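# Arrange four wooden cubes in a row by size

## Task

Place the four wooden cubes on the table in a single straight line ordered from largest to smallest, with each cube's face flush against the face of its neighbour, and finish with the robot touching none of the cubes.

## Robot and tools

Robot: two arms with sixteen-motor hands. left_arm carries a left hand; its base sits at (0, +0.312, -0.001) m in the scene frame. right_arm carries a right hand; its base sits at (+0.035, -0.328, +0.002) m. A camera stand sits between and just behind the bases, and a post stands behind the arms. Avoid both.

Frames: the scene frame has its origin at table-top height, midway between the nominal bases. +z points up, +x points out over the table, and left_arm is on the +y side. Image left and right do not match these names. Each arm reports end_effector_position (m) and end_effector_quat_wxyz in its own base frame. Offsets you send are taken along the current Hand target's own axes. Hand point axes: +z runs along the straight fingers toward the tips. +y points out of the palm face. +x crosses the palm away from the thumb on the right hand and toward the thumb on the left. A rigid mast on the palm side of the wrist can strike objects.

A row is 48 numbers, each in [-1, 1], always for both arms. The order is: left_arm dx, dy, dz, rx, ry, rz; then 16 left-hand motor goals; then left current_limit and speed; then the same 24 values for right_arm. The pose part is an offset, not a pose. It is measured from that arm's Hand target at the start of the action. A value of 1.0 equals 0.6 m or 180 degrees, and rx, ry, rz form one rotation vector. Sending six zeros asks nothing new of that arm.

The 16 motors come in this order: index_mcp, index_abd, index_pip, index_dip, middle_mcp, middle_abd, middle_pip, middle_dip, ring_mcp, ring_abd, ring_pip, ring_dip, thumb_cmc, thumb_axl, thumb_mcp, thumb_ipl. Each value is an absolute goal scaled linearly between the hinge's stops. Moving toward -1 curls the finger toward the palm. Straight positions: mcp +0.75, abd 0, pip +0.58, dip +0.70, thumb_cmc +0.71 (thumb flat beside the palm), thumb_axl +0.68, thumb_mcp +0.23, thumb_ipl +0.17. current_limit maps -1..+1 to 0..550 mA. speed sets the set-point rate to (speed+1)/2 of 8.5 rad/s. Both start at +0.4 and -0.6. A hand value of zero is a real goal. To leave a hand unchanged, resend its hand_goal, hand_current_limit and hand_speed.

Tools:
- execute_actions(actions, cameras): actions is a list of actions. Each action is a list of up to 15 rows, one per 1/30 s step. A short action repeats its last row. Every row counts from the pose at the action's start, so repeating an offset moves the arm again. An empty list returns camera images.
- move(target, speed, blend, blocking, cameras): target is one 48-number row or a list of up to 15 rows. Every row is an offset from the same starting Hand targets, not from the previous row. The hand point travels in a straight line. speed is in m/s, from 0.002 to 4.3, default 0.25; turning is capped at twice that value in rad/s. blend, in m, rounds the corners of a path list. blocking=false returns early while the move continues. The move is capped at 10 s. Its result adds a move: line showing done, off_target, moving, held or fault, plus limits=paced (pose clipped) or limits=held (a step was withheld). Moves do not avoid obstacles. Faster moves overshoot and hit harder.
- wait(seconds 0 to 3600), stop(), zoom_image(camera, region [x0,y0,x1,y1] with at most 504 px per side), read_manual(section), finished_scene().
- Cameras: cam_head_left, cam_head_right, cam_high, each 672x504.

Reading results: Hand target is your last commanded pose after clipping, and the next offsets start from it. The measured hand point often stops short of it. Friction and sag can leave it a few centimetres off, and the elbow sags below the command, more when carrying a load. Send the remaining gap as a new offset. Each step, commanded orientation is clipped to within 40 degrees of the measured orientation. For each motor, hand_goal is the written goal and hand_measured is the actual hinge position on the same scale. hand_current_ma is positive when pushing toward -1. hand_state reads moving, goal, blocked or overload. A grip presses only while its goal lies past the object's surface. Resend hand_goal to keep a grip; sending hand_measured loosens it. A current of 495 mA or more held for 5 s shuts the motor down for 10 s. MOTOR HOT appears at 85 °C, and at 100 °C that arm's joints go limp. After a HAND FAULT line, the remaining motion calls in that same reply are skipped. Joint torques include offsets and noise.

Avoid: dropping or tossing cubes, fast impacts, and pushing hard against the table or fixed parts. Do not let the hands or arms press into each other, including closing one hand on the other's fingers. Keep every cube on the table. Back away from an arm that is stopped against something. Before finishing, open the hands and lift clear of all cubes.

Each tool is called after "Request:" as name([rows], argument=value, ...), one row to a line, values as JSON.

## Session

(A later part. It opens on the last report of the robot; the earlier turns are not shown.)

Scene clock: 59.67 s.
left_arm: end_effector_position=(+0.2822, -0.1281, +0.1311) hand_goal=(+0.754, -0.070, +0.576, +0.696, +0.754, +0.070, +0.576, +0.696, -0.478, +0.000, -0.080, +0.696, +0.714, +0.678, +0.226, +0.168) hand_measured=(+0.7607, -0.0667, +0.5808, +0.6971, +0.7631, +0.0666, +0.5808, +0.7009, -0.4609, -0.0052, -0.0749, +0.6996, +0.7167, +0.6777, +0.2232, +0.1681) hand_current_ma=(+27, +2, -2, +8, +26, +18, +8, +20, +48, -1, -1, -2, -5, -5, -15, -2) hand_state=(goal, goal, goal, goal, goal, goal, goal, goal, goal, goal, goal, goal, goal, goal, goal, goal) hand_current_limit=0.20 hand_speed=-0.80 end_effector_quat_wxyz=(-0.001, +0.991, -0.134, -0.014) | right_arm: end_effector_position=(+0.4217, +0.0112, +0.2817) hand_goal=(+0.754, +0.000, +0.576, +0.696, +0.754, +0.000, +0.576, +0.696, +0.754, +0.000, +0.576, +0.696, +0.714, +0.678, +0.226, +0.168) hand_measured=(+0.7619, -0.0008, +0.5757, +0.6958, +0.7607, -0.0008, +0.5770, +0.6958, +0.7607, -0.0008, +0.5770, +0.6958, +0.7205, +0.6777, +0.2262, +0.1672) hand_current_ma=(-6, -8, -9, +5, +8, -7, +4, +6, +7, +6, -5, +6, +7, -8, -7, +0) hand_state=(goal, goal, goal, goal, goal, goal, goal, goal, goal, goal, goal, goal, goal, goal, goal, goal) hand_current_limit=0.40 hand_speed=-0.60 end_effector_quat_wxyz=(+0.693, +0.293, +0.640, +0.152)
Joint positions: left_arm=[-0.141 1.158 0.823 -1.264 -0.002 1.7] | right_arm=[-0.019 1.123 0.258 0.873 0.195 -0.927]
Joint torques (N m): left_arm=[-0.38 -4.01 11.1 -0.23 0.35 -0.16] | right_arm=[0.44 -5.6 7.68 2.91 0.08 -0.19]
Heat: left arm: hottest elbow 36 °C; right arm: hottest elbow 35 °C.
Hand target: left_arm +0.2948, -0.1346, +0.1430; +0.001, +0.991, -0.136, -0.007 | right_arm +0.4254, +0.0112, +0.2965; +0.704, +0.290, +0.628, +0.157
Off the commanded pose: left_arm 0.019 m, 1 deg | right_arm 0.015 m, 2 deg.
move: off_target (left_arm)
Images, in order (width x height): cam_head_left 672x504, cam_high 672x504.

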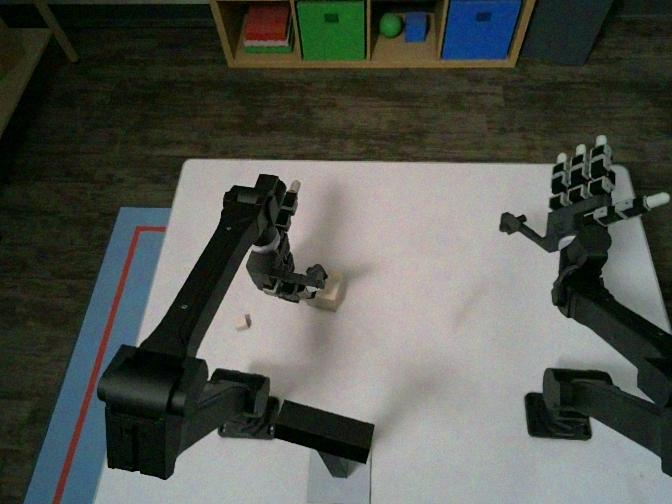

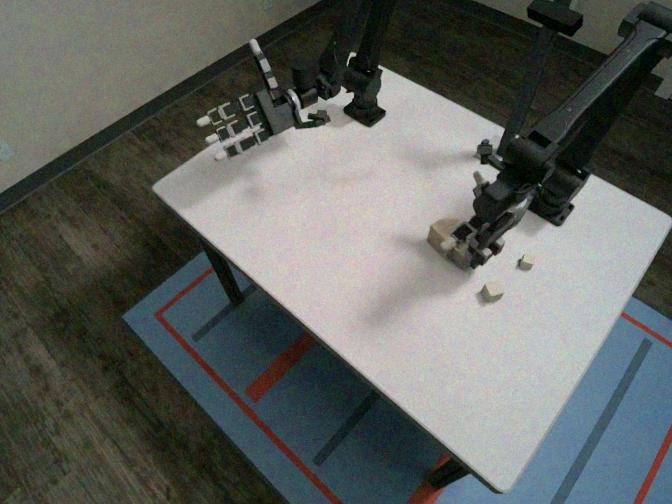

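Request:
move(target=[0.0, 0.0067, 0, 0, 0, 0, 0.754, -0.07, 0.576, 0.696, 0.754, 0.07, 0.576, 0.696, -0.479, 0, -0.08, 0.696, 0.714, 0.678, 0.226, 0.168, 0.2, -0.8, 0, 0, 0, 0, 0, 0, 0.754, 0, 0.576, 0.696, 0.754, 0, 0.576, 0.696, 0.754, 0, 0.576, 0.696, 0.714, 0.678, 0.226, 0.168, 0.4, -0.6], speed=0.03, cameras=["cam_high", "cam_head_left"])

Request:
zoom_image(camera="cam_high", region=[430, 220, 490, 280])

Scene clock: 60.43 s.
left_arm: end_effector_position=(+0.2817, -0.1314, +0.1308) hand_goal=(+0.754, -0.070, +0.576, +0.696, +0.754, +0.070, +0.576, +0.696, -0.478, +0.000, -0.080, +0.696, +0.714, +0.678, +0.226, +0.168) hand_measured=(+0.7643, -0.0682, +0.5795, +0.6971, +0.7655, +0.0666, +0.5808, +0.7009, -0.4609, -0.0052, -0.0749, +0.7009, +0.7167, +0.6767, +0.2232, +0.1681) hand_current_ma=(+41, +10, +9, -5, +34, +4, +22, +11, +50, -4, +8, +14, +3, -8, +2, -6) hand_state=(goal, goal, goal, goal, goal, goal, goal, goal, goal, goal, goal, goal, goal, goal, goal, goal) hand_current_limit=0.20 hand_speed=-0.80 end_effector_quat_wxyz=(-0.003, +0.991, -0.134, -0.014) | right_arm: end_effector_position=(+0.4217, +0.0112, +0.2817) hand_goal=(+0.754, +0.000, +0.576, +0.696, +0.754, +0.000, +0.576, +0.696, +0.754, +0.000, +0.576, +0.696, +0.714, +0.678, +0.226, +0.168) hand_measured=(+0.7607, -0.0008, +0.5757, +0.6958, +0.7607, +0.0007, +0.5770, +0.6971, +0.7607, -0.0008, +0.5782, +0.6958, +0.7192, +0.6777, +0.2262, +0.1681) hand_current_ma=(-2, -1, -14, +4, +14, -7, +1, +3, +4, +8, -7, +8, +10, -6, -3, +2) hand_state=(goal, goal, goal, goal, goal, goal, goal, goal, goal, goal, goal, goal, goal, goal, goal, goal) hand_current_limit=0.40 hand_speed=-0.60 end_effector_quat_wxyz=(+0.693, +0.293, +0.640, +0.152)
Joint positions: left_arm=[-0.154 1.158 0.823 -1.264 -0.005 1.686] | right_arm=[-0.019 1.123 0.258 0.873 0.195 -0.927]
Joint torques (N m): left_arm=[-0.67 -4.01 11.03 -0.23 0.48 -0.14] | right_arm=[0.91 -4.84 7.72 2.88 0.09 -0.21]
Heat: left arm: hottest elbow 36 °C; right arm: hottest elbow 35 °C.
Hand target: left_arm +0.2937, -0.1385, +0.1430; +0.001, +0.991, -0.136, -0.007 | right_arm +0.4254, +0.0112, +0.2965; +0.704, +0.290, +0.628, +0.157
Off the commanded pose: left_arm 0.019 m, 1 deg | right_arm 0.015 m, 2 deg.
move: off_target (left_arm)
Images, in order (width x height): cam_head_left 672x504, cam_high 672x504.

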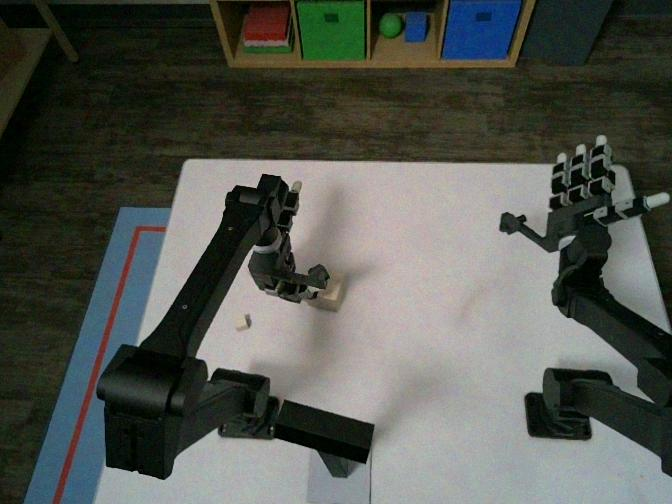

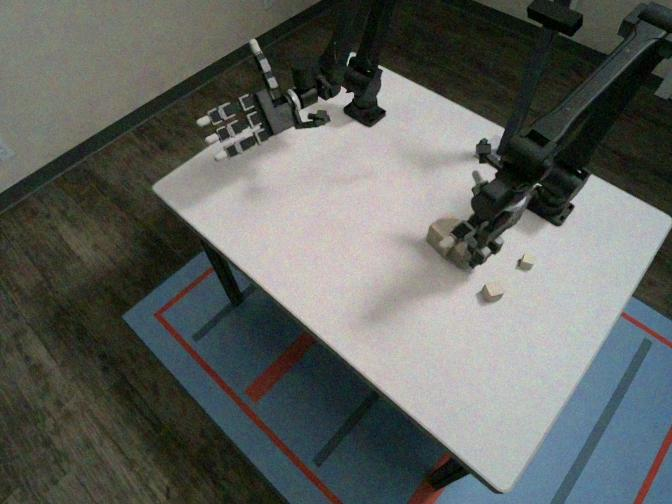

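Scaled by 8.400 from the camera's image (finer frame: 960x720).

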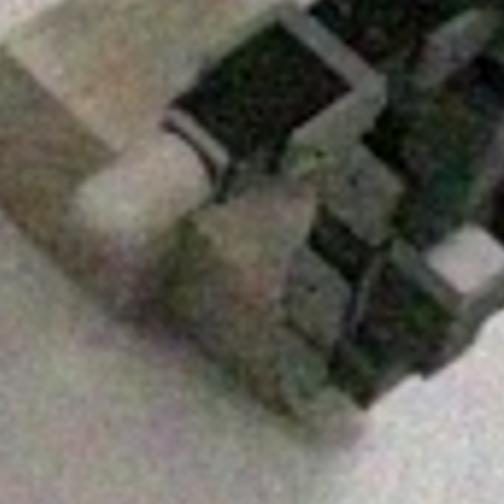

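Request:
move([
  [-0.0033, -0.0499, 0, 0, 0, 0, 0.754, -0.07, 0.576, 0.696, 0.754, 0.07, 0.576, 0.696, -0.479, 0, -0.08, 0.696, 0.714, 0.678, 0.226, 0.168, 0.2, -0.8, 0, 0, 0, 0, 0, 0, 0.754, 0, 0.576, 0.696, 0.754, 0, 0.576, 0.696, 0.754, 0, 0.576, 0.696, 0.714, 0.678, 0.226, 0.168, 0.4, -0.6],
  [0.0078, -0.053, -0.117, 0.0026, 0.0092, 0, 0.754, -0.07, 0.576, 0.696, 0.754, 0.07, 0.576, 0.696, -0.479, 0, -0.08, 0.696, 0.714, 0.678, 0.226, 0.168, 0.2, -0.8, 0, 0, 0, 0, 0, 0, 0.754, 0, 0.576, 0.696, 0.754, 0, 0.576, 0.696, 0.754, 0, 0.576, 0.696, 0.714, 0.678, 0.226, 0.168, 0.4, -0.6],
  [0.121, -0.2487, -0.1227, -0.0036, 0.0096, -0.4062, 0.754, 0.15, 0.576, 0.696, 0.754, -0.15, 0.576, 0.696, -0.479, 0, -0.08, 0.696, 0.714, 0.678, 0.226, 0.168, 0.2, -0.8, 0, 0, 0, 0, 0, 0, 0.754, 0, 0.576, 0.696, 0.754, 0, 0.576, 0.696, 0.754, 0, 0.576, 0.696, 0.714, 0.678, 0.226, 0.168, 0.4, -0.6],
], speed=[0.08, 0.1, 0.15], blend=[0.0, 0.01, 0], cameras=["all"])

Request:
zoom_image(camera="cam_high", region=[420, 200, 540, 320])

Request:
zoom_image(camera="cam_head_left", region=[230, 240, 350, 340])

Request:
zoom_image(camera="cam_head_right", region=[230, 240, 350, 340])

Scene clock: 68.23 s.
left_arm: end_effector_position=(+0.3888, -0.0158, +0.1997) hand_goal=(+0.754, +0.150, +0.576, +0.696, +0.754, -0.150, +0.576, +0.696, -0.478, +0.000, -0.080, +0.696, +0.714, +0.678, +0.226, +0.168) hand_measured=(+0.7523, +0.1443, +0.5718, +0.6920, +0.7535, -0.1458, +0.5731, +0.6996, -0.4609, -0.0037, -0.0749, +0.7009, +0.7129, +0.6777, +0.2232, +0.1681) hand_current_ma=(+14, -20, -10, -30, +0, +20, -4, -3, +47, +15, +6, -2, -6, +3, -11, +2) hand_state=(goal, goal, goal, goal, goal, goal, goal, goal, goal, goal, goal, goal, goal, goal, goal, goal) hand_current_limit=0.20 hand_speed=-0.80 end_effector_quat_wxyz=(-0.002, +0.879, +0.476, -0.005) | right_arm: end_effector_position=(+0.4217, +0.0112, +0.2817) hand_goal=(+0.754, +0.000, +0.576, +0.696, +0.754, +0.000, +0.576, +0.696, +0.754, +0.000, +0.576, +0.696, +0.714, +0.678, +0.226, +0.168) hand_measured=(+0.7607, -0.0023, +0.5770, +0.6958, +0.7619, -0.0008, +0.5770, +0.6958, +0.7607, -0.0008, +0.5770, +0.6958, +0.7205, +0.6777, +0.2252, +0.1681) hand_current_ma=(-5, -8, -10, +4, +10, -6, +5, +6, +3, +5, -3, +4, +8, -9, -4, -1) hand_state=(goal, goal, goal, goal, goal, goal, goal, goal, goal, goal, goal, goal, goal, goal, goal, goal) hand_current_limit=0.40 hand_speed=-0.60 end_effector_quat_wxyz=(+0.693, +0.293, +0.640, +0.152)
Joint positions: left_arm=[0.039 1.153 1.006 -1.434 0 0.617] | right_arm=[-0.019 1.123 0.258 0.873 0.195 -0.927]
Joint torques (N m): left_arm=[0.67 -4.31 11.9 0.39 0.02 -0.16] | right_arm=[0.5 -5.36 7.77 2.7 0.06 -0.18]
Heat: left arm: hottest elbow 38 °C; right arm: hottest elbow 35 °C.
Hand target: left_arm +0.4047, -0.0143, +0.2152; +0.004, +0.877, +0.481, +0.007 | right_arm +0.4254, +0.0112, +0.2965; +0.704, +0.290, +0.628, +0.157
Off the commanded pose: left_arm 0.022 m, 2 deg | right_arm 0.015 m, 2 deg.
move: off_target (left_arm); target 3's new numbers were sent with left_arm's hand 0.022 m and 2 deg from that target

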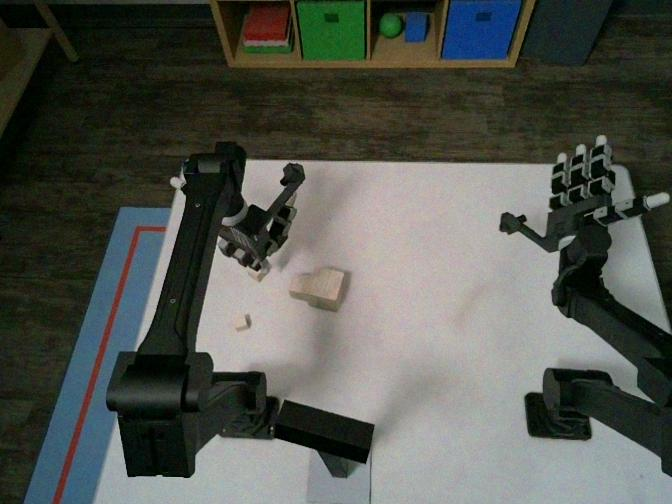

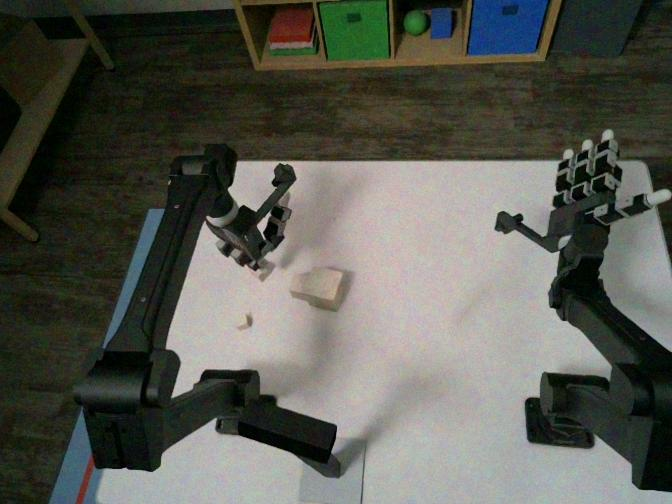

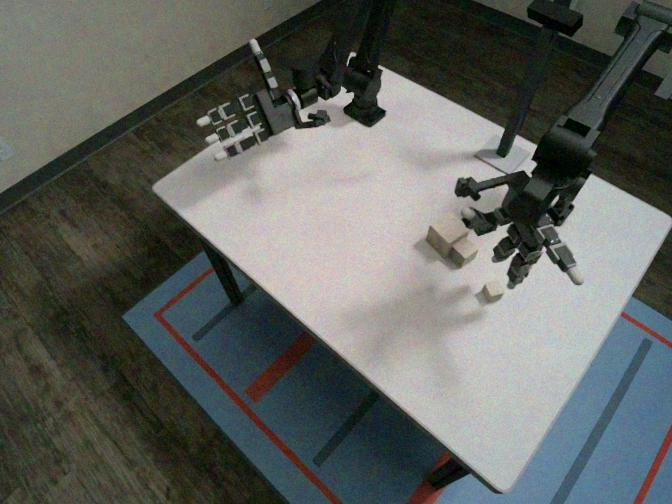

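Scaled by 4.200 from the camera's image (finer frame: 960x720).

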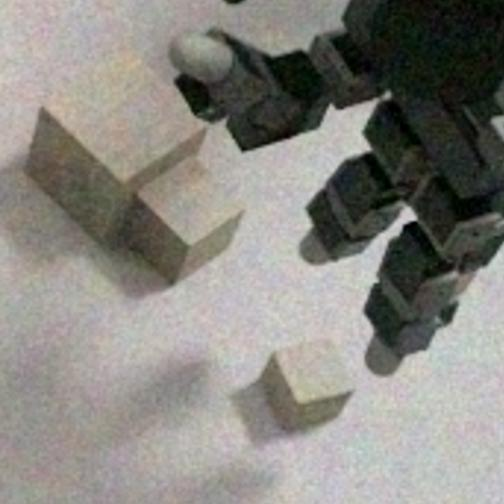

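Scaled by 4.200 from the camera's image (finer frame: 960x720).

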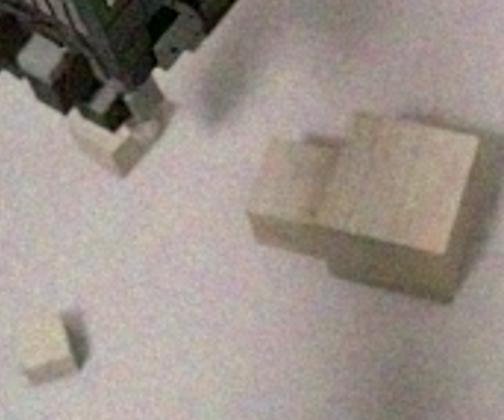

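Scaled by 4.200 from the camera's image (finer frame: 960x720).

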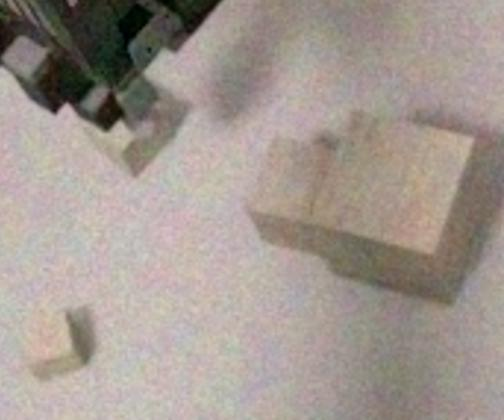

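Request:
zoom_image(camera="cam_head_left", region=[280, 255, 350, 315])

Request:
zoom_image(camera="cam_high", region=[420, 205, 490, 275])

Request:
zoom_image(camera="cam_high", region=[470, 240, 530, 310])

Request:
zoom_image(camera="cam_head_left", region=[230, 250, 290, 300])

Scaled by 7.200 from the camera's image (finer frame: 960x720).

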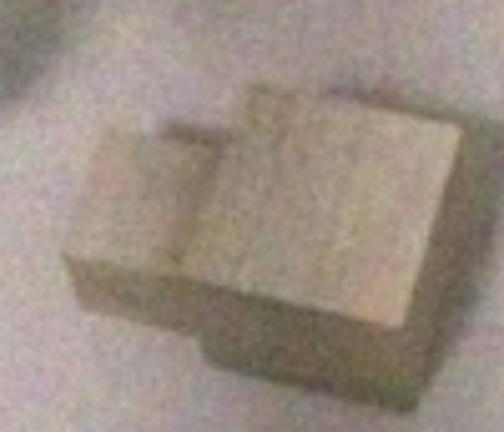

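Scaled by 7.200 from the camera's image (finer frame: 960x720).

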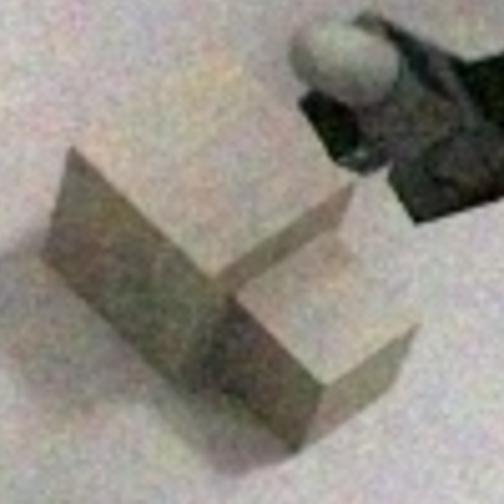

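Scaled by 7.200 from the camera's image (finer frame: 960x720).

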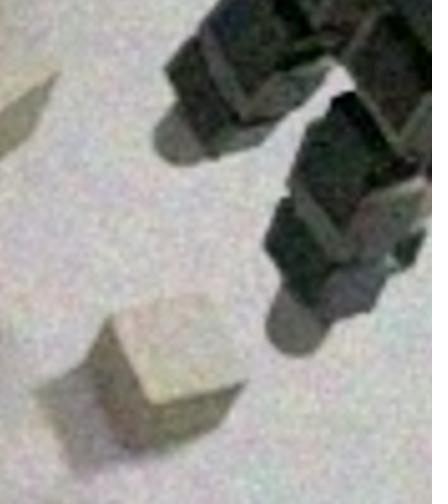

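Scaled by 8.400 from the camera's image (finer frame: 960x720).

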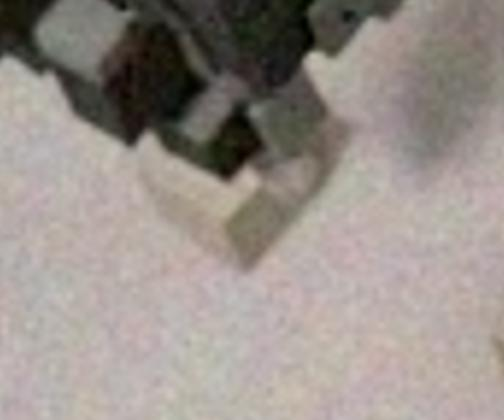

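Request:
move(target=[-0.004, -0.0092, 0.1283, 0.007, -0.0045, 0.008, 0.754, 0.15, 0.576, 0.696, 0.754, -0.15, 0.576, 0.696, -0.479, 0, -0.08, 0.696, 0.714, 0.678, 0.226, 0.168, 0.2, -0.8, 0, 0, 0, 0, 0, 0, 0.754, 0, 0.576, 0.696, 0.754, 0, 0.576, 0.696, 0.754, 0, 0.576, 0.696, 0.714, 0.678, 0.226, 0.168, 0.4, -0.6], speed=0.08, cameras=["all"])

Request:
zoom_image(camera="cam_high", region=[470, 250, 530, 310])

Request:
zoom_image(camera="cam_head_left", region=[230, 240, 290, 300])

Request:
zoom_image(camera="cam_head_right", region=[230, 240, 290, 300])

Scene clock: 70.97 s.
left_arm: end_effector_position=(+0.4003, -0.0159, +0.1476) hand_goal=(+0.754, +0.150, +0.576, +0.696, +0.754, -0.150, +0.576, +0.696, -0.478, +0.000, -0.080, +0.696, +0.714, +0.678, +0.226, +0.168) hand_measured=(+0.7535, +0.1443, +0.5718, +0.6920, +0.7535, -0.1444, +0.5718, +0.6996, -0.4609, -0.0037, -0.0749, +0.6996, +0.7167, +0.6767, +0.2232, +0.1672) hand_current_ma=(+12, -7, -6, -17, -5, +20, -13, -11, +51, +2, +8, +13, -8, -6, -16, -4) hand_state=(goal, goal, goal, goal, goal, goal, goal, goal, goal, goal, goal, goal, goal, goal, goal, goal) hand_current_limit=0.20 hand_speed=-0.80 end_effector_quat_wxyz=(+0.000, +0.882, +0.471, +0.001) | right_arm: end_effector_position=(+0.4217, +0.0112, +0.2817) hand_goal=(+0.754, +0.000, +0.576, +0.696, +0.754, +0.000, +0.576, +0.696, +0.754, +0.000, +0.576, +0.696, +0.714, +0.678, +0.226, +0.168) hand_measured=(+0.7607, -0.0008, +0.5757, +0.6958, +0.7607, -0.0008, +0.5770, +0.6971, +0.7595, -0.0008, +0.5770, +0.6958, +0.7192, +0.6767, +0.2262, +0.1681) hand_current_ma=(-7, -5, -6, +3, +12, -6, +6, +2, +3, +6, -4, +3, +8, -6, -5, -3) hand_state=(goal, goal, goal, goal, goal, goal, goal, goal, goal, goal, goal, goal, goal, goal, goal, goal) hand_current_limit=0.40 hand_speed=-0.60 end_effector_quat_wxyz=(+0.693, +0.293, +0.640, +0.152)
Joint positions: left_arm=[0.041 1.212 0.909 -1.266 0 0.63] | right_arm=[-0.019 1.123 0.258 0.873 0.195 -0.927]
Joint torques (N m): left_arm=[1.08 -5.19 7.19 1.14 -0.04 0.04] | right_arm=[0.79 -4.84 7.71 2.82 0.05 -0.21]
Heat: left arm: hottest elbow 38 °C; right arm: hottest elbow 35 °C.
Hand target: left_arm +0.4001, -0.0133, +0.1382; -0.002, +0.883, +0.470, -0.004 | right_arm +0.4254, +0.0112, +0.2965; +0.704, +0.290, +0.628, +0.157
Off the commanded pose: left_arm 0.010 m, 1 deg | right_arm 0.015 m, 2 deg.
move: done

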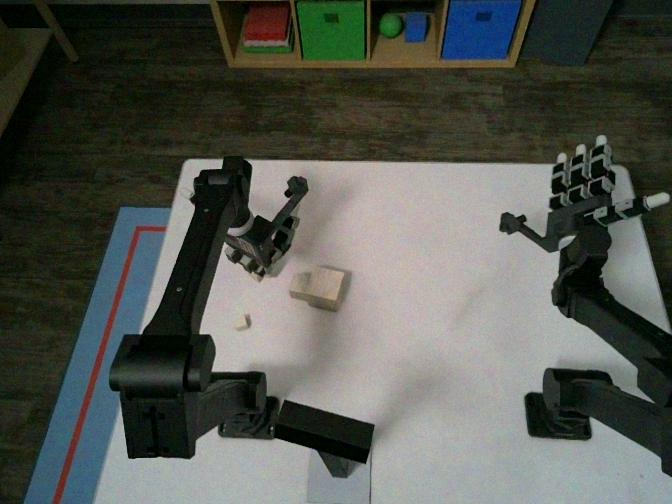

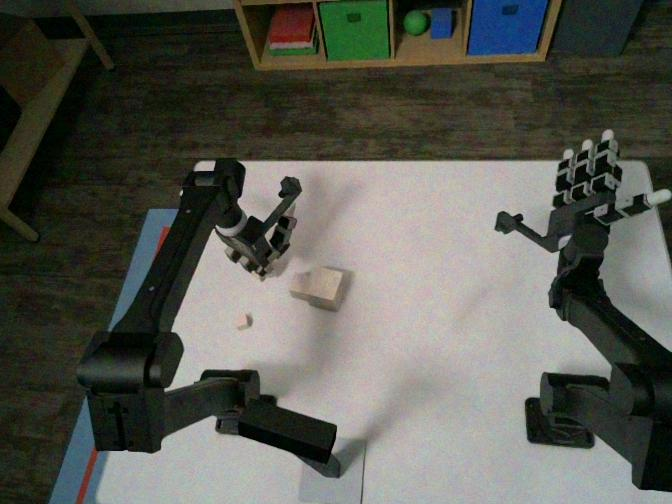

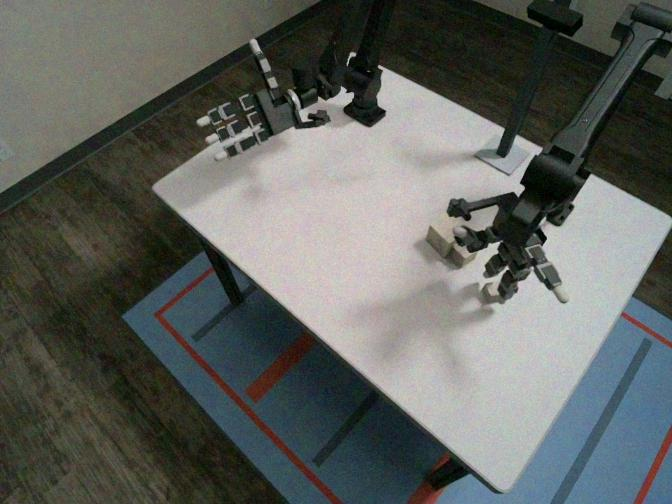

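Scaled by 8.400 from the camera's image (finer frame: 960x720).

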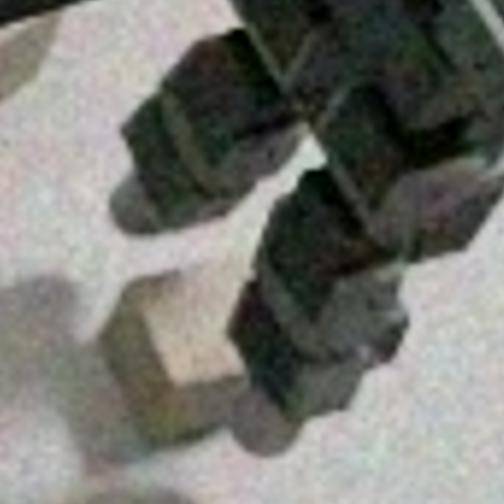

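Scaled by 8.400 from the camera's image (finer frame: 960x720).

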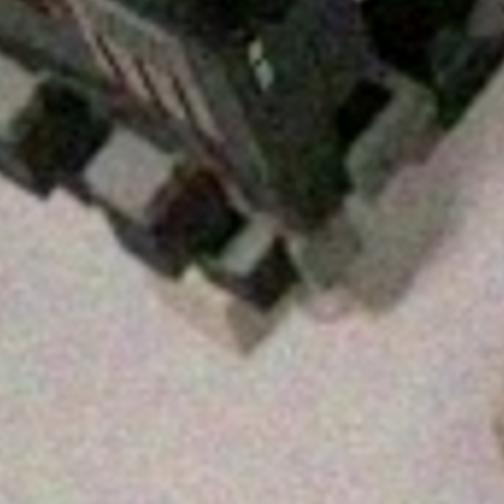

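Scaled by 8.400 from the camera's image (finer frame: 960x720).

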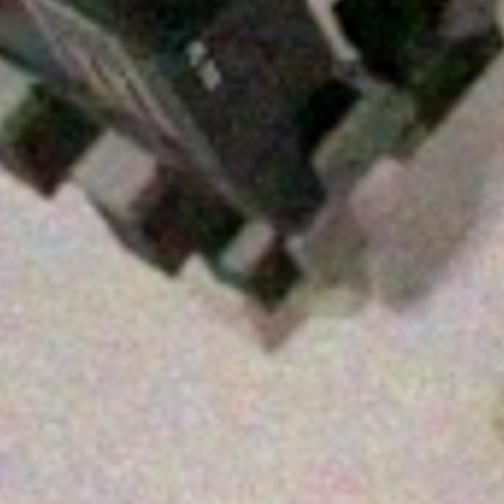

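Request:
move(target=[0.0045, -0.0014, 0.0293, 0, 0, 0, 0.754, 0.15, 0.576, 0.696, 0.754, -0.15, 0.576, 0.696, -0.479, 0, -0.08, 0.696, 0.714, 0.678, 0.226, 0.168, 0.2, -0.8, 0, 0, 0, 0, 0, 0, 0.754, 0, 0.576, 0.696, 0.754, 0, 0.576, 0.696, 0.754, 0, 0.576, 0.696, 0.714, 0.678, 0.226, 0.168, 0.4, -0.6], speed=0.05, cameras=["all"])

Request:
zoom_image(camera="cam_high", region=[470, 250, 530, 310])

Scene clock: 72.10 s.
left_arm: end_effector_position=(+0.4016, -0.0128, +0.1304) hand_goal=(+0.754, +0.150, +0.576, +0.696, +0.754, -0.150, +0.576, +0.696, -0.478, +0.000, -0.080, +0.696, +0.714, +0.678, +0.226, +0.168) hand_measured=(+0.7523, +0.1443, +0.5718, +0.6920, +0.7535, -0.1458, +0.5718, +0.6996, -0.4609, -0.0037, -0.0749, +0.7009, +0.7180, +0.6777, +0.2232, +0.1672) hand_current_ma=(+14, +3, -23, -13, -18, +8, -2, -2, +55, +7, +15, +0, -8, -9, -17, +1) hand_state=(goal, goal, goal, goal, goal, goal, goal, goal, goal, goal, goal, goal, goal, goal, goal, goal) hand_current_limit=0.20 hand_speed=-0.80 end_effector_quat_wxyz=(+0.001, +0.882, +0.472, +0.001) | right_arm: end_effector_position=(+0.4217, +0.0112, +0.2817) hand_goal=(+0.754, +0.000, +0.576, +0.696, +0.754, +0.000, +0.576, +0.696, +0.754, +0.000, +0.576, +0.696, +0.714, +0.678, +0.226, +0.168) hand_measured=(+0.7607, +0.0007, +0.5770, +0.6958, +0.7595, -0.0008, +0.5757, +0.6958, +0.7595, -0.0008, +0.5757, +0.6958, +0.7192, +0.6777, +0.2252, +0.1681) hand_current_ma=(-3, -3, -10, +6, +12, -5, -1, +5, +5, +3, -7, +8, +14, -6, -5, +2) hand_state=(goal, goal, goal, goal, goal, goal, goal, goal, goal, goal, goal, goal, goal, goal, goal, goal) hand_current_limit=0.40 hand_speed=-0.60 end_effector_quat_wxyz=(+0.693, +0.293, +0.640, +0.152)
Joint positions: left_arm=[0.05 1.231 0.877 -1.214 0 0.639] | right_arm=[-0.019 1.123 0.258 0.873 0.195 -0.927]
Joint torques (N m): left_arm=[1.08 -5.3 6.99 1.18 -0.04 0.04] | right_arm=[0.79 -4.25 7.88 2.93 0.06 -0.17]
Heat: left arm: hottest elbow 38 °C; right arm: hottest elbow 35 °C.
Hand target: left_arm +0.4008, -0.0105, +0.1206; -0.002, +0.882, +0.470, -0.004 | right_arm +0.4254, +0.0112, +0.2965; +0.704, +0.290, +0.628, +0.157
Off the commanded pose: left_arm 0.010 m, 1 deg | right_arm 0.015 m, 2 deg.
move: done

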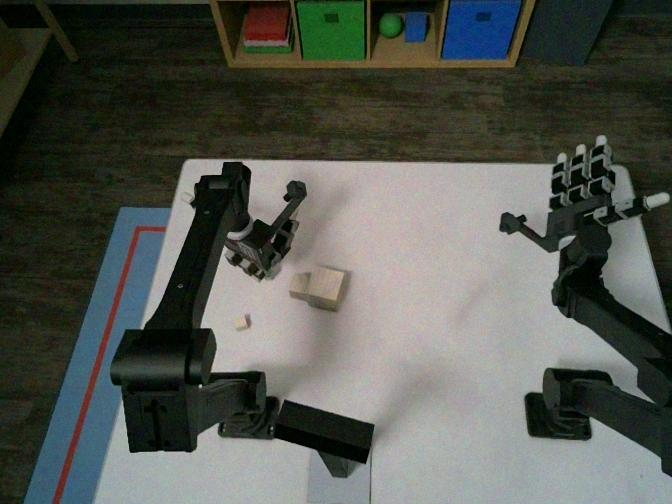

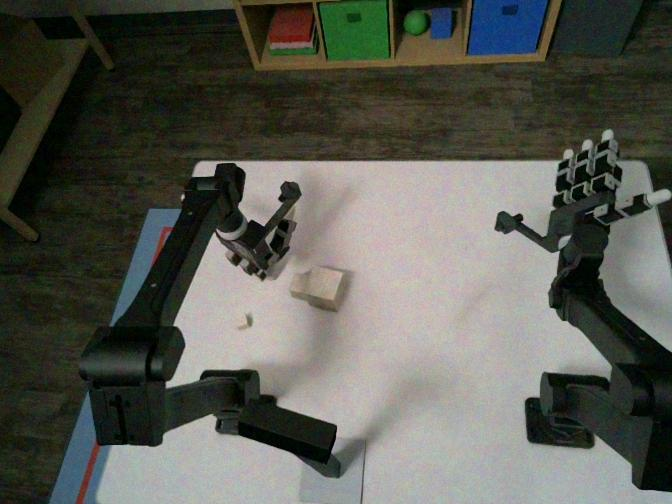

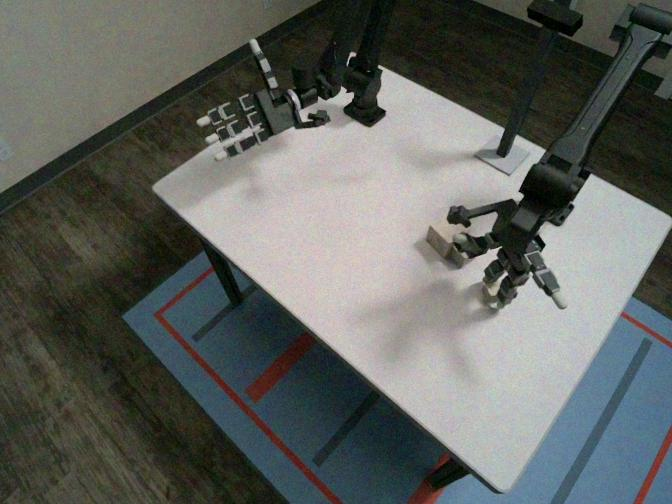

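Scaled by 8.400 from the camera's image (finer frame: 960x720).

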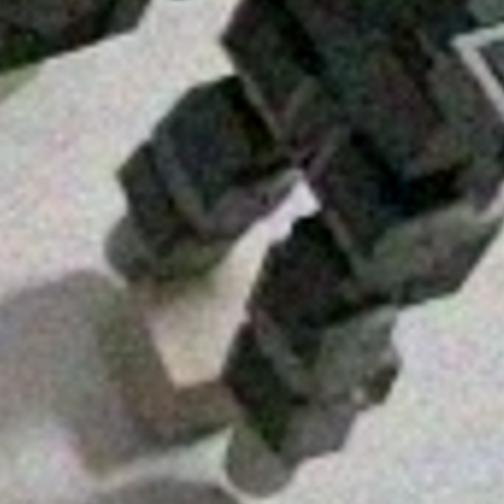

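Request:
move(target=[0, 0, 0, 0, 0, 0, 0.754, -0.06, 0.576, 0.696, 0.754, 0.06, 0.576, 0.696, -0.479, 0, -0.08, 0.696, 0.714, 0.678, 0.226, 0.168, 0.0, -0.93, 0, 0, 0, 0, 0, 0, 0.754, 0, 0.576, 0.696, 0.754, 0, 0.576, 0.696, 0.754, 0, 0.576, 0.696, 0.714, 0.678, 0.226, 0.168, 0.4, -0.6], speed=0.05)

Request:
wait(seconds=1, cameras=["all"])

Request:
zoom_image(camera="cam_high", region=[470, 250, 530, 310])

Scene clock: 72.83 s.
left_arm: end_effector_position=(+0.4016, -0.0129, +0.1304) hand_goal=(+0.754, -0.060, +0.576, +0.696, +0.754, +0.060, +0.576, +0.696, -0.478, +0.000, -0.080, +0.696, +0.714, +0.678, +0.226, +0.168) hand_measured=(+0.7523, +0.0593, +0.5718, +0.6920, +0.7547, -0.0594, +0.5731, +0.6996, -0.4609, -0.0037, -0.0749, +0.6996, +0.7180, +0.6777, +0.2232, +0.1672) hand_current_ma=(-1, +152, -12, -12, -4, -142, -7, -2, +42, +16, +4, +13, -7, -16, -9, +0) hand_state=(goal, moving, goal, goal, goal, moving, goal, goal, goal, goal, goal, goal, goal, goal, goal, goal) hand_current_limit=0.00 hand_speed=-0.93 end_effector_quat_wxyz=(+0.001, +0.882, +0.471, +0.001) | right_arm: end_effector_position=(+0.4217, +0.0112, +0.2817) hand_goal=(+0.754, +0.000, +0.576, +0.696, +0.754, +0.000, +0.576, +0.696, +0.754, +0.000, +0.576, +0.696, +0.714, +0.678, +0.226, +0.168) hand_measured=(+0.7607, -0.0008, +0.5770, +0.6958, +0.7607, -0.0023, +0.5770, +0.6958, +0.7595, -0.0008, +0.5757, +0.6958, +0.7205, +0.6777, +0.2252, +0.1672) hand_current_ma=(+2, -9, -12, +4, +9, -7, +0, +4, +4, +7, -7, +8, +8, -11, -8, -3) hand_state=(goal, goal, goal, goal, goal, goal, goal, goal, goal, goal, goal, goal, goal, goal, goal, goal) hand_current_limit=0.40 hand_speed=-0.60 end_effector_quat_wxyz=(+0.693, +0.293, +0.640, +0.152)
Joint positions: left_arm=[0.05 1.231 0.877 -1.214 0 0.639] | right_arm=[-0.019 1.123 0.258 0.873 0.195 -0.927]
Joint torques (N m): left_arm=[1.14 -5.25 7.01 1.2 -0.04 0.05] | right_arm=[0.15 -5.07 7.66 2.82 0.04 -0.22]
Heat: left arm: hottest elbow 38 °C; right arm: hottest elbow 35 °C.
Hand target: left_arm +0.4008, -0.0105, +0.1206; -0.002, +0.882, +0.470, -0.004 | right_arm +0.4254, +0.0112, +0.2965; +0.704, +0.290, +0.628, +0.157
Off the commanded pose: left_arm 0.010 m, 1 deg | right_arm 0.015 m, 2 deg.
move: done

Scene clock: 73.83 s.
left_arm: end_effector_position=(+0.4016, -0.0129, +0.1304) hand_goal=(+0.754, -0.060, +0.576, +0.696, +0.754, +0.060, +0.576, +0.696, -0.478, +0.000, -0.080, +0.696, +0.714, +0.678, +0.226, +0.168) hand_measured=(+0.7523, +0.0593, +0.5718, +0.6958, +0.7535, -0.0565, +0.5718, +0.6996, -0.4609, -0.0037, -0.0749, +0.7009, +0.7167, +0.6777, +0.2232, +0.1681) hand_current_ma=(+8, +268, -14, -1, -5, -267, -12, +1, +43, +1, +5, +13, +11, -13, -8, -11) hand_state=(goal, blocked, goal, goal, goal, blocked, goal, goal, goal, goal, goal, goal, goal, goal, goal, goal) hand_current_limit=0.00 hand_speed=-0.93 end_effector_quat_wxyz=(+0.001, +0.882, +0.471, +0.001) | right_arm: end_effector_position=(+0.4217, +0.0112, +0.2817) hand_goal=(+0.754, +0.000, +0.576, +0.696, +0.754, +0.000, +0.576, +0.696, +0.754, +0.000, +0.576, +0.696, +0.714, +0.678, +0.226, +0.168) hand_measured=(+0.7607, -0.0023, +0.5770, +0.6971, +0.7607, -0.0008, +0.5770, +0.6958, +0.7607, -0.0008, +0.5757, +0.6958, +0.7205, +0.6767, +0.2262, +0.1672) hand_current_ma=(-1, -5, -7, +5, +8, -5, +1, +6, +7, +7, -5, +6, +10, -8, -5, -1) hand_state=(goal, goal, goal, goal, goal, goal, goal, goal, goal, goal, goal, goal, goal, goal, goal, goal) hand_current_limit=0.40 hand_speed=-0.60 end_effector_quat_wxyz=(+0.693, +0.293, +0.640, +0.152)
Joint positions: left_arm=[0.05 1.231 0.877 -1.214 0 0.639] | right_arm=[-0.019 1.123 0.258 0.873 0.195 -0.927]
Joint torques (N m): left_arm=[1.14 -5.07 7.04 1.17 -0.04 0.05] | right_arm=[-0.09 -5.6 7.92 2.89 0.04 -0.21]
Heat: left arm: hottest elbow 38 °C; right arm: hottest elbow 35 °C.
Hand target: left_arm +0.4008, -0.0105, +0.1206; -0.002, +0.882, +0.470, -0.004 | right_arm +0.4254, +0.0112, +0.2965; +0.704, +0.290, +0.628, +0.157
Off the commanded pose: left_arm 0.010 m, 1 deg | right_arm 0.015 m, 2 deg.
wait: 1.00 s; at rest by 0.17 s

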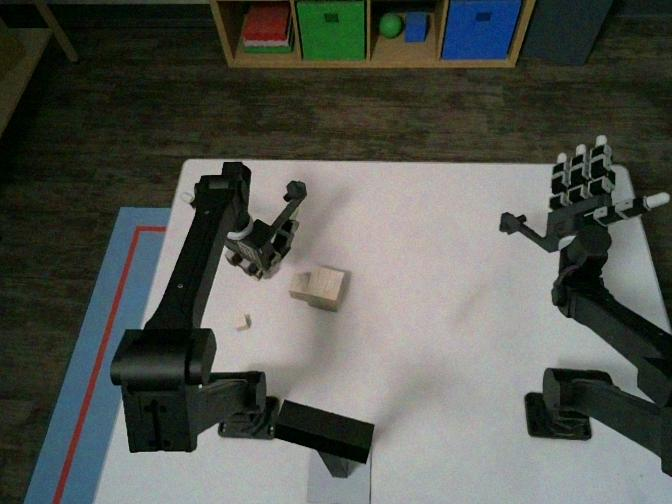

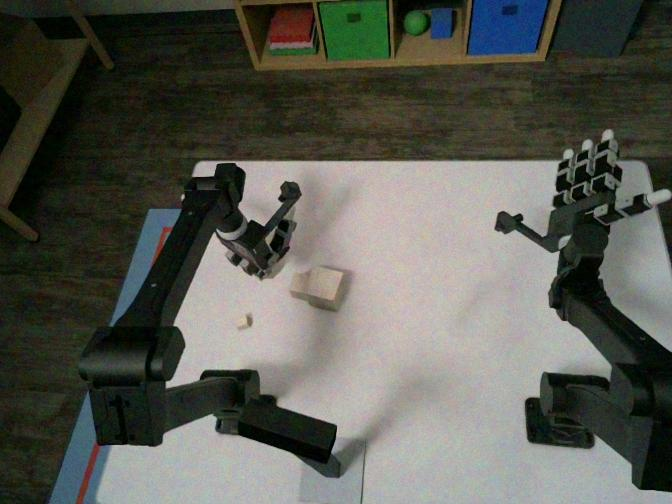

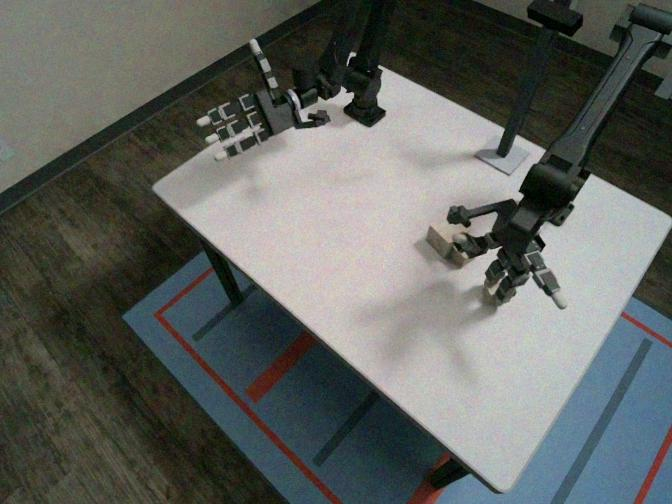

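Scaled by 8.400 from the camera's image (finer frame: 960x720).

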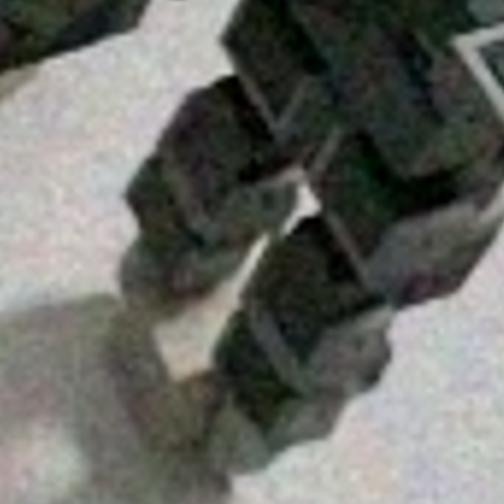

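Request:
move([
  [0.0087, 0.0128, -0.1418, -0.0119, 0.008, 0, 0.754, -0.06, 0.576, 0.696, 0.754, 0.06, 0.576, 0.696, -0.479, 0, -0.08, 0.696, 0.714, 0.678, 0.226, 0.168, 0.0, -0.93, 0, 0, 0, 0, 0, 0, 0.754, 0, 0.576, 0.696, 0.754, 0, 0.576, 0.696, 0.754, 0, 0.576, 0.696, 0.714, 0.678, 0.226, 0.168, 0.4, -0.6],
  [-0.2392, -0.0633, -0.1557, -0.0069, 0.0131, 0.3878, 0.754, -0.06, 0.576, 0.696, 0.754, 0.06, 0.576, 0.696, -0.479, 0, -0.08, 0.696, 0.714, 0.678, 0.226, 0.168, 0.0, -0.93, 0, 0, 0, 0, 0, 0, 0.754, 0, 0.576, 0.696, 0.754, 0, 0.576, 0.696, 0.754, 0, 0.576, 0.696, 0.714, 0.678, 0.226, 0.168, 0.4, -0.6],
], speed=[0.06, 0.16], blend=[0.02, 0], cameras=["all"])

Request:
zoom_image(camera="cam_high", region=[430, 210, 510, 290])

Request:
zoom_image(camera="cam_head_left", region=[240, 240, 350, 330])

Scene clock: 80.40 s.
left_arm: end_effector_position=(+0.2948, -0.1065, +0.2104) hand_goal=(+0.754, -0.060, +0.576, +0.696, +0.754, +0.060, +0.576, +0.696, -0.478, +0.000, -0.080, +0.696, +0.714, +0.678, +0.226, +0.168) hand_measured=(+0.7498, +0.0607, +0.5795, +0.6971, +0.7535, -0.0565, +0.5718, +0.6983, -0.4609, -0.0037, -0.0749, +0.7009, +0.7142, +0.6777, +0.2232, +0.1672) hand_current_ma=(+1, +278, +5, +0, -10, -272, +3, +1, +56, -7, +10, +21, +4, -15, +8, -6) hand_state=(goal, blocked, goal, goal, goal, blocked, goal, goal, goal, goal, goal, goal, goal, goal, goal, goal) hand_current_limit=0.00 hand_speed=-0.93 end_effector_quat_wxyz=(+0.000, +0.994, -0.111, +0.016) | right_arm: end_effector_position=(+0.4217, +0.0112, +0.2817) hand_goal=(+0.754, +0.000, +0.576, +0.696, +0.754, +0.000, +0.576, +0.696, +0.754, +0.000, +0.576, +0.696, +0.714, +0.678, +0.226, +0.168) hand_measured=(+0.7607, -0.0008, +0.5757, +0.6971, +0.7607, -0.0008, +0.5757, +0.6971, +0.7607, -0.0023, +0.5770, +0.6958, +0.7205, +0.6777, +0.2252, +0.1672) hand_current_ma=(-8, -6, -4, +4, +13, -7, -3, +3, +4, +2, -6, +9, +11, -9, -5, -4) hand_state=(goal, goal, goal, goal, goal, goal, goal, goal, goal, goal, goal, goal, goal, goal, goal, goal) hand_current_limit=0.40 hand_speed=-0.60 end_effector_quat_wxyz=(+0.693, +0.293, +0.640, +0.152)
Joint positions: left_arm=[-0.062 1.083 0.98 -1.436 0.001 1.732] | right_arm=[-0.019 1.123 0.258 0.873 0.195 -0.927]
Joint torques (N m): left_arm=[-0.09 -5.42 8.55 -0.1 0.22 0.04] | right_arm=[0.5 -5.19 7.68 2.96 0.08 -0.17]
Heat: left arm: hottest elbow 38 °C; right arm: hottest elbow 35 °C.
Hand target: left_arm +0.2900, -0.1086, +0.2149; +0.000, +0.993, -0.120, +0.017 | right_arm +0.4254, +0.0112, +0.2965; +0.704, +0.290, +0.628, +0.157
Off the commanded pose: left_arm 0.007 m, 1 deg | right_arm 0.015 m, 2 deg.
move: done

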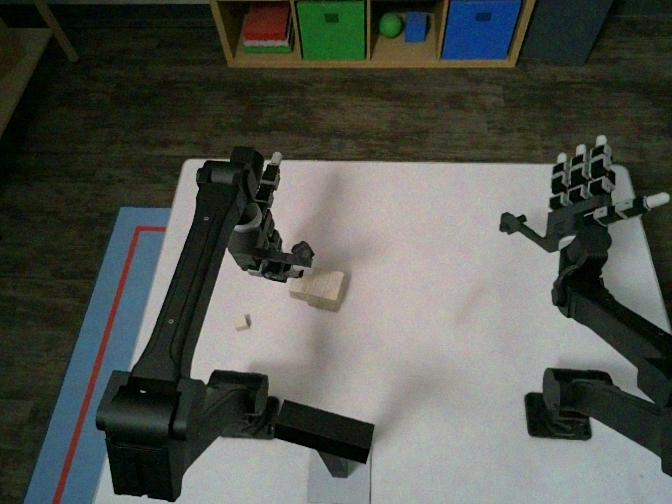

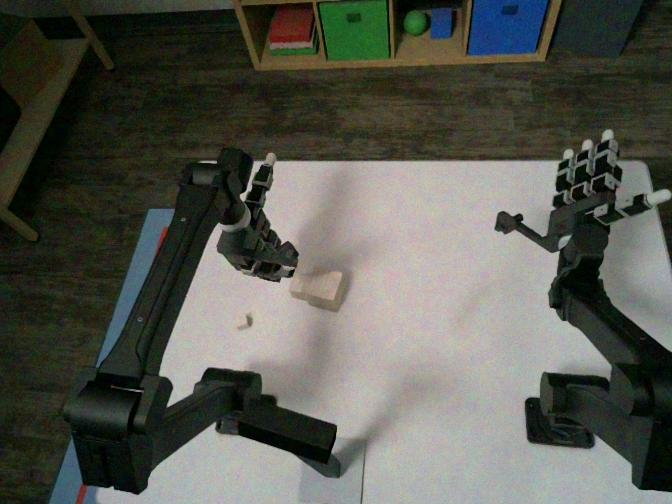

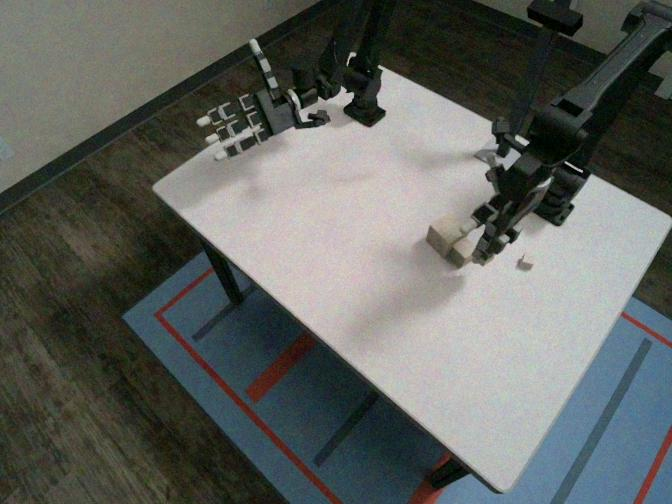

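Scaled by 6.300 from the camera's image (finer frame: 960x720).

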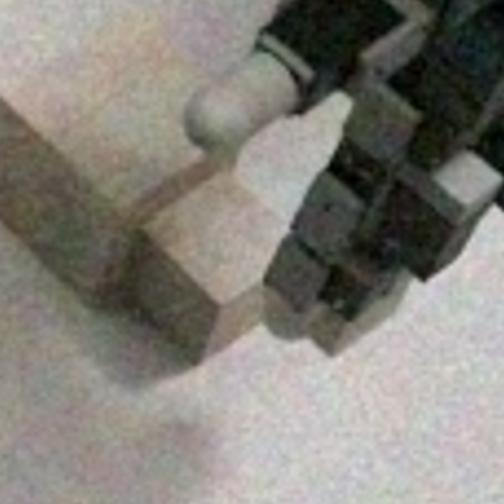

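Scaled by 4.582 from the camera's image (finer frame: 960x720).

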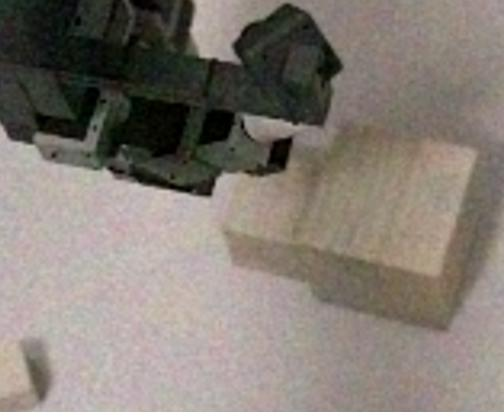

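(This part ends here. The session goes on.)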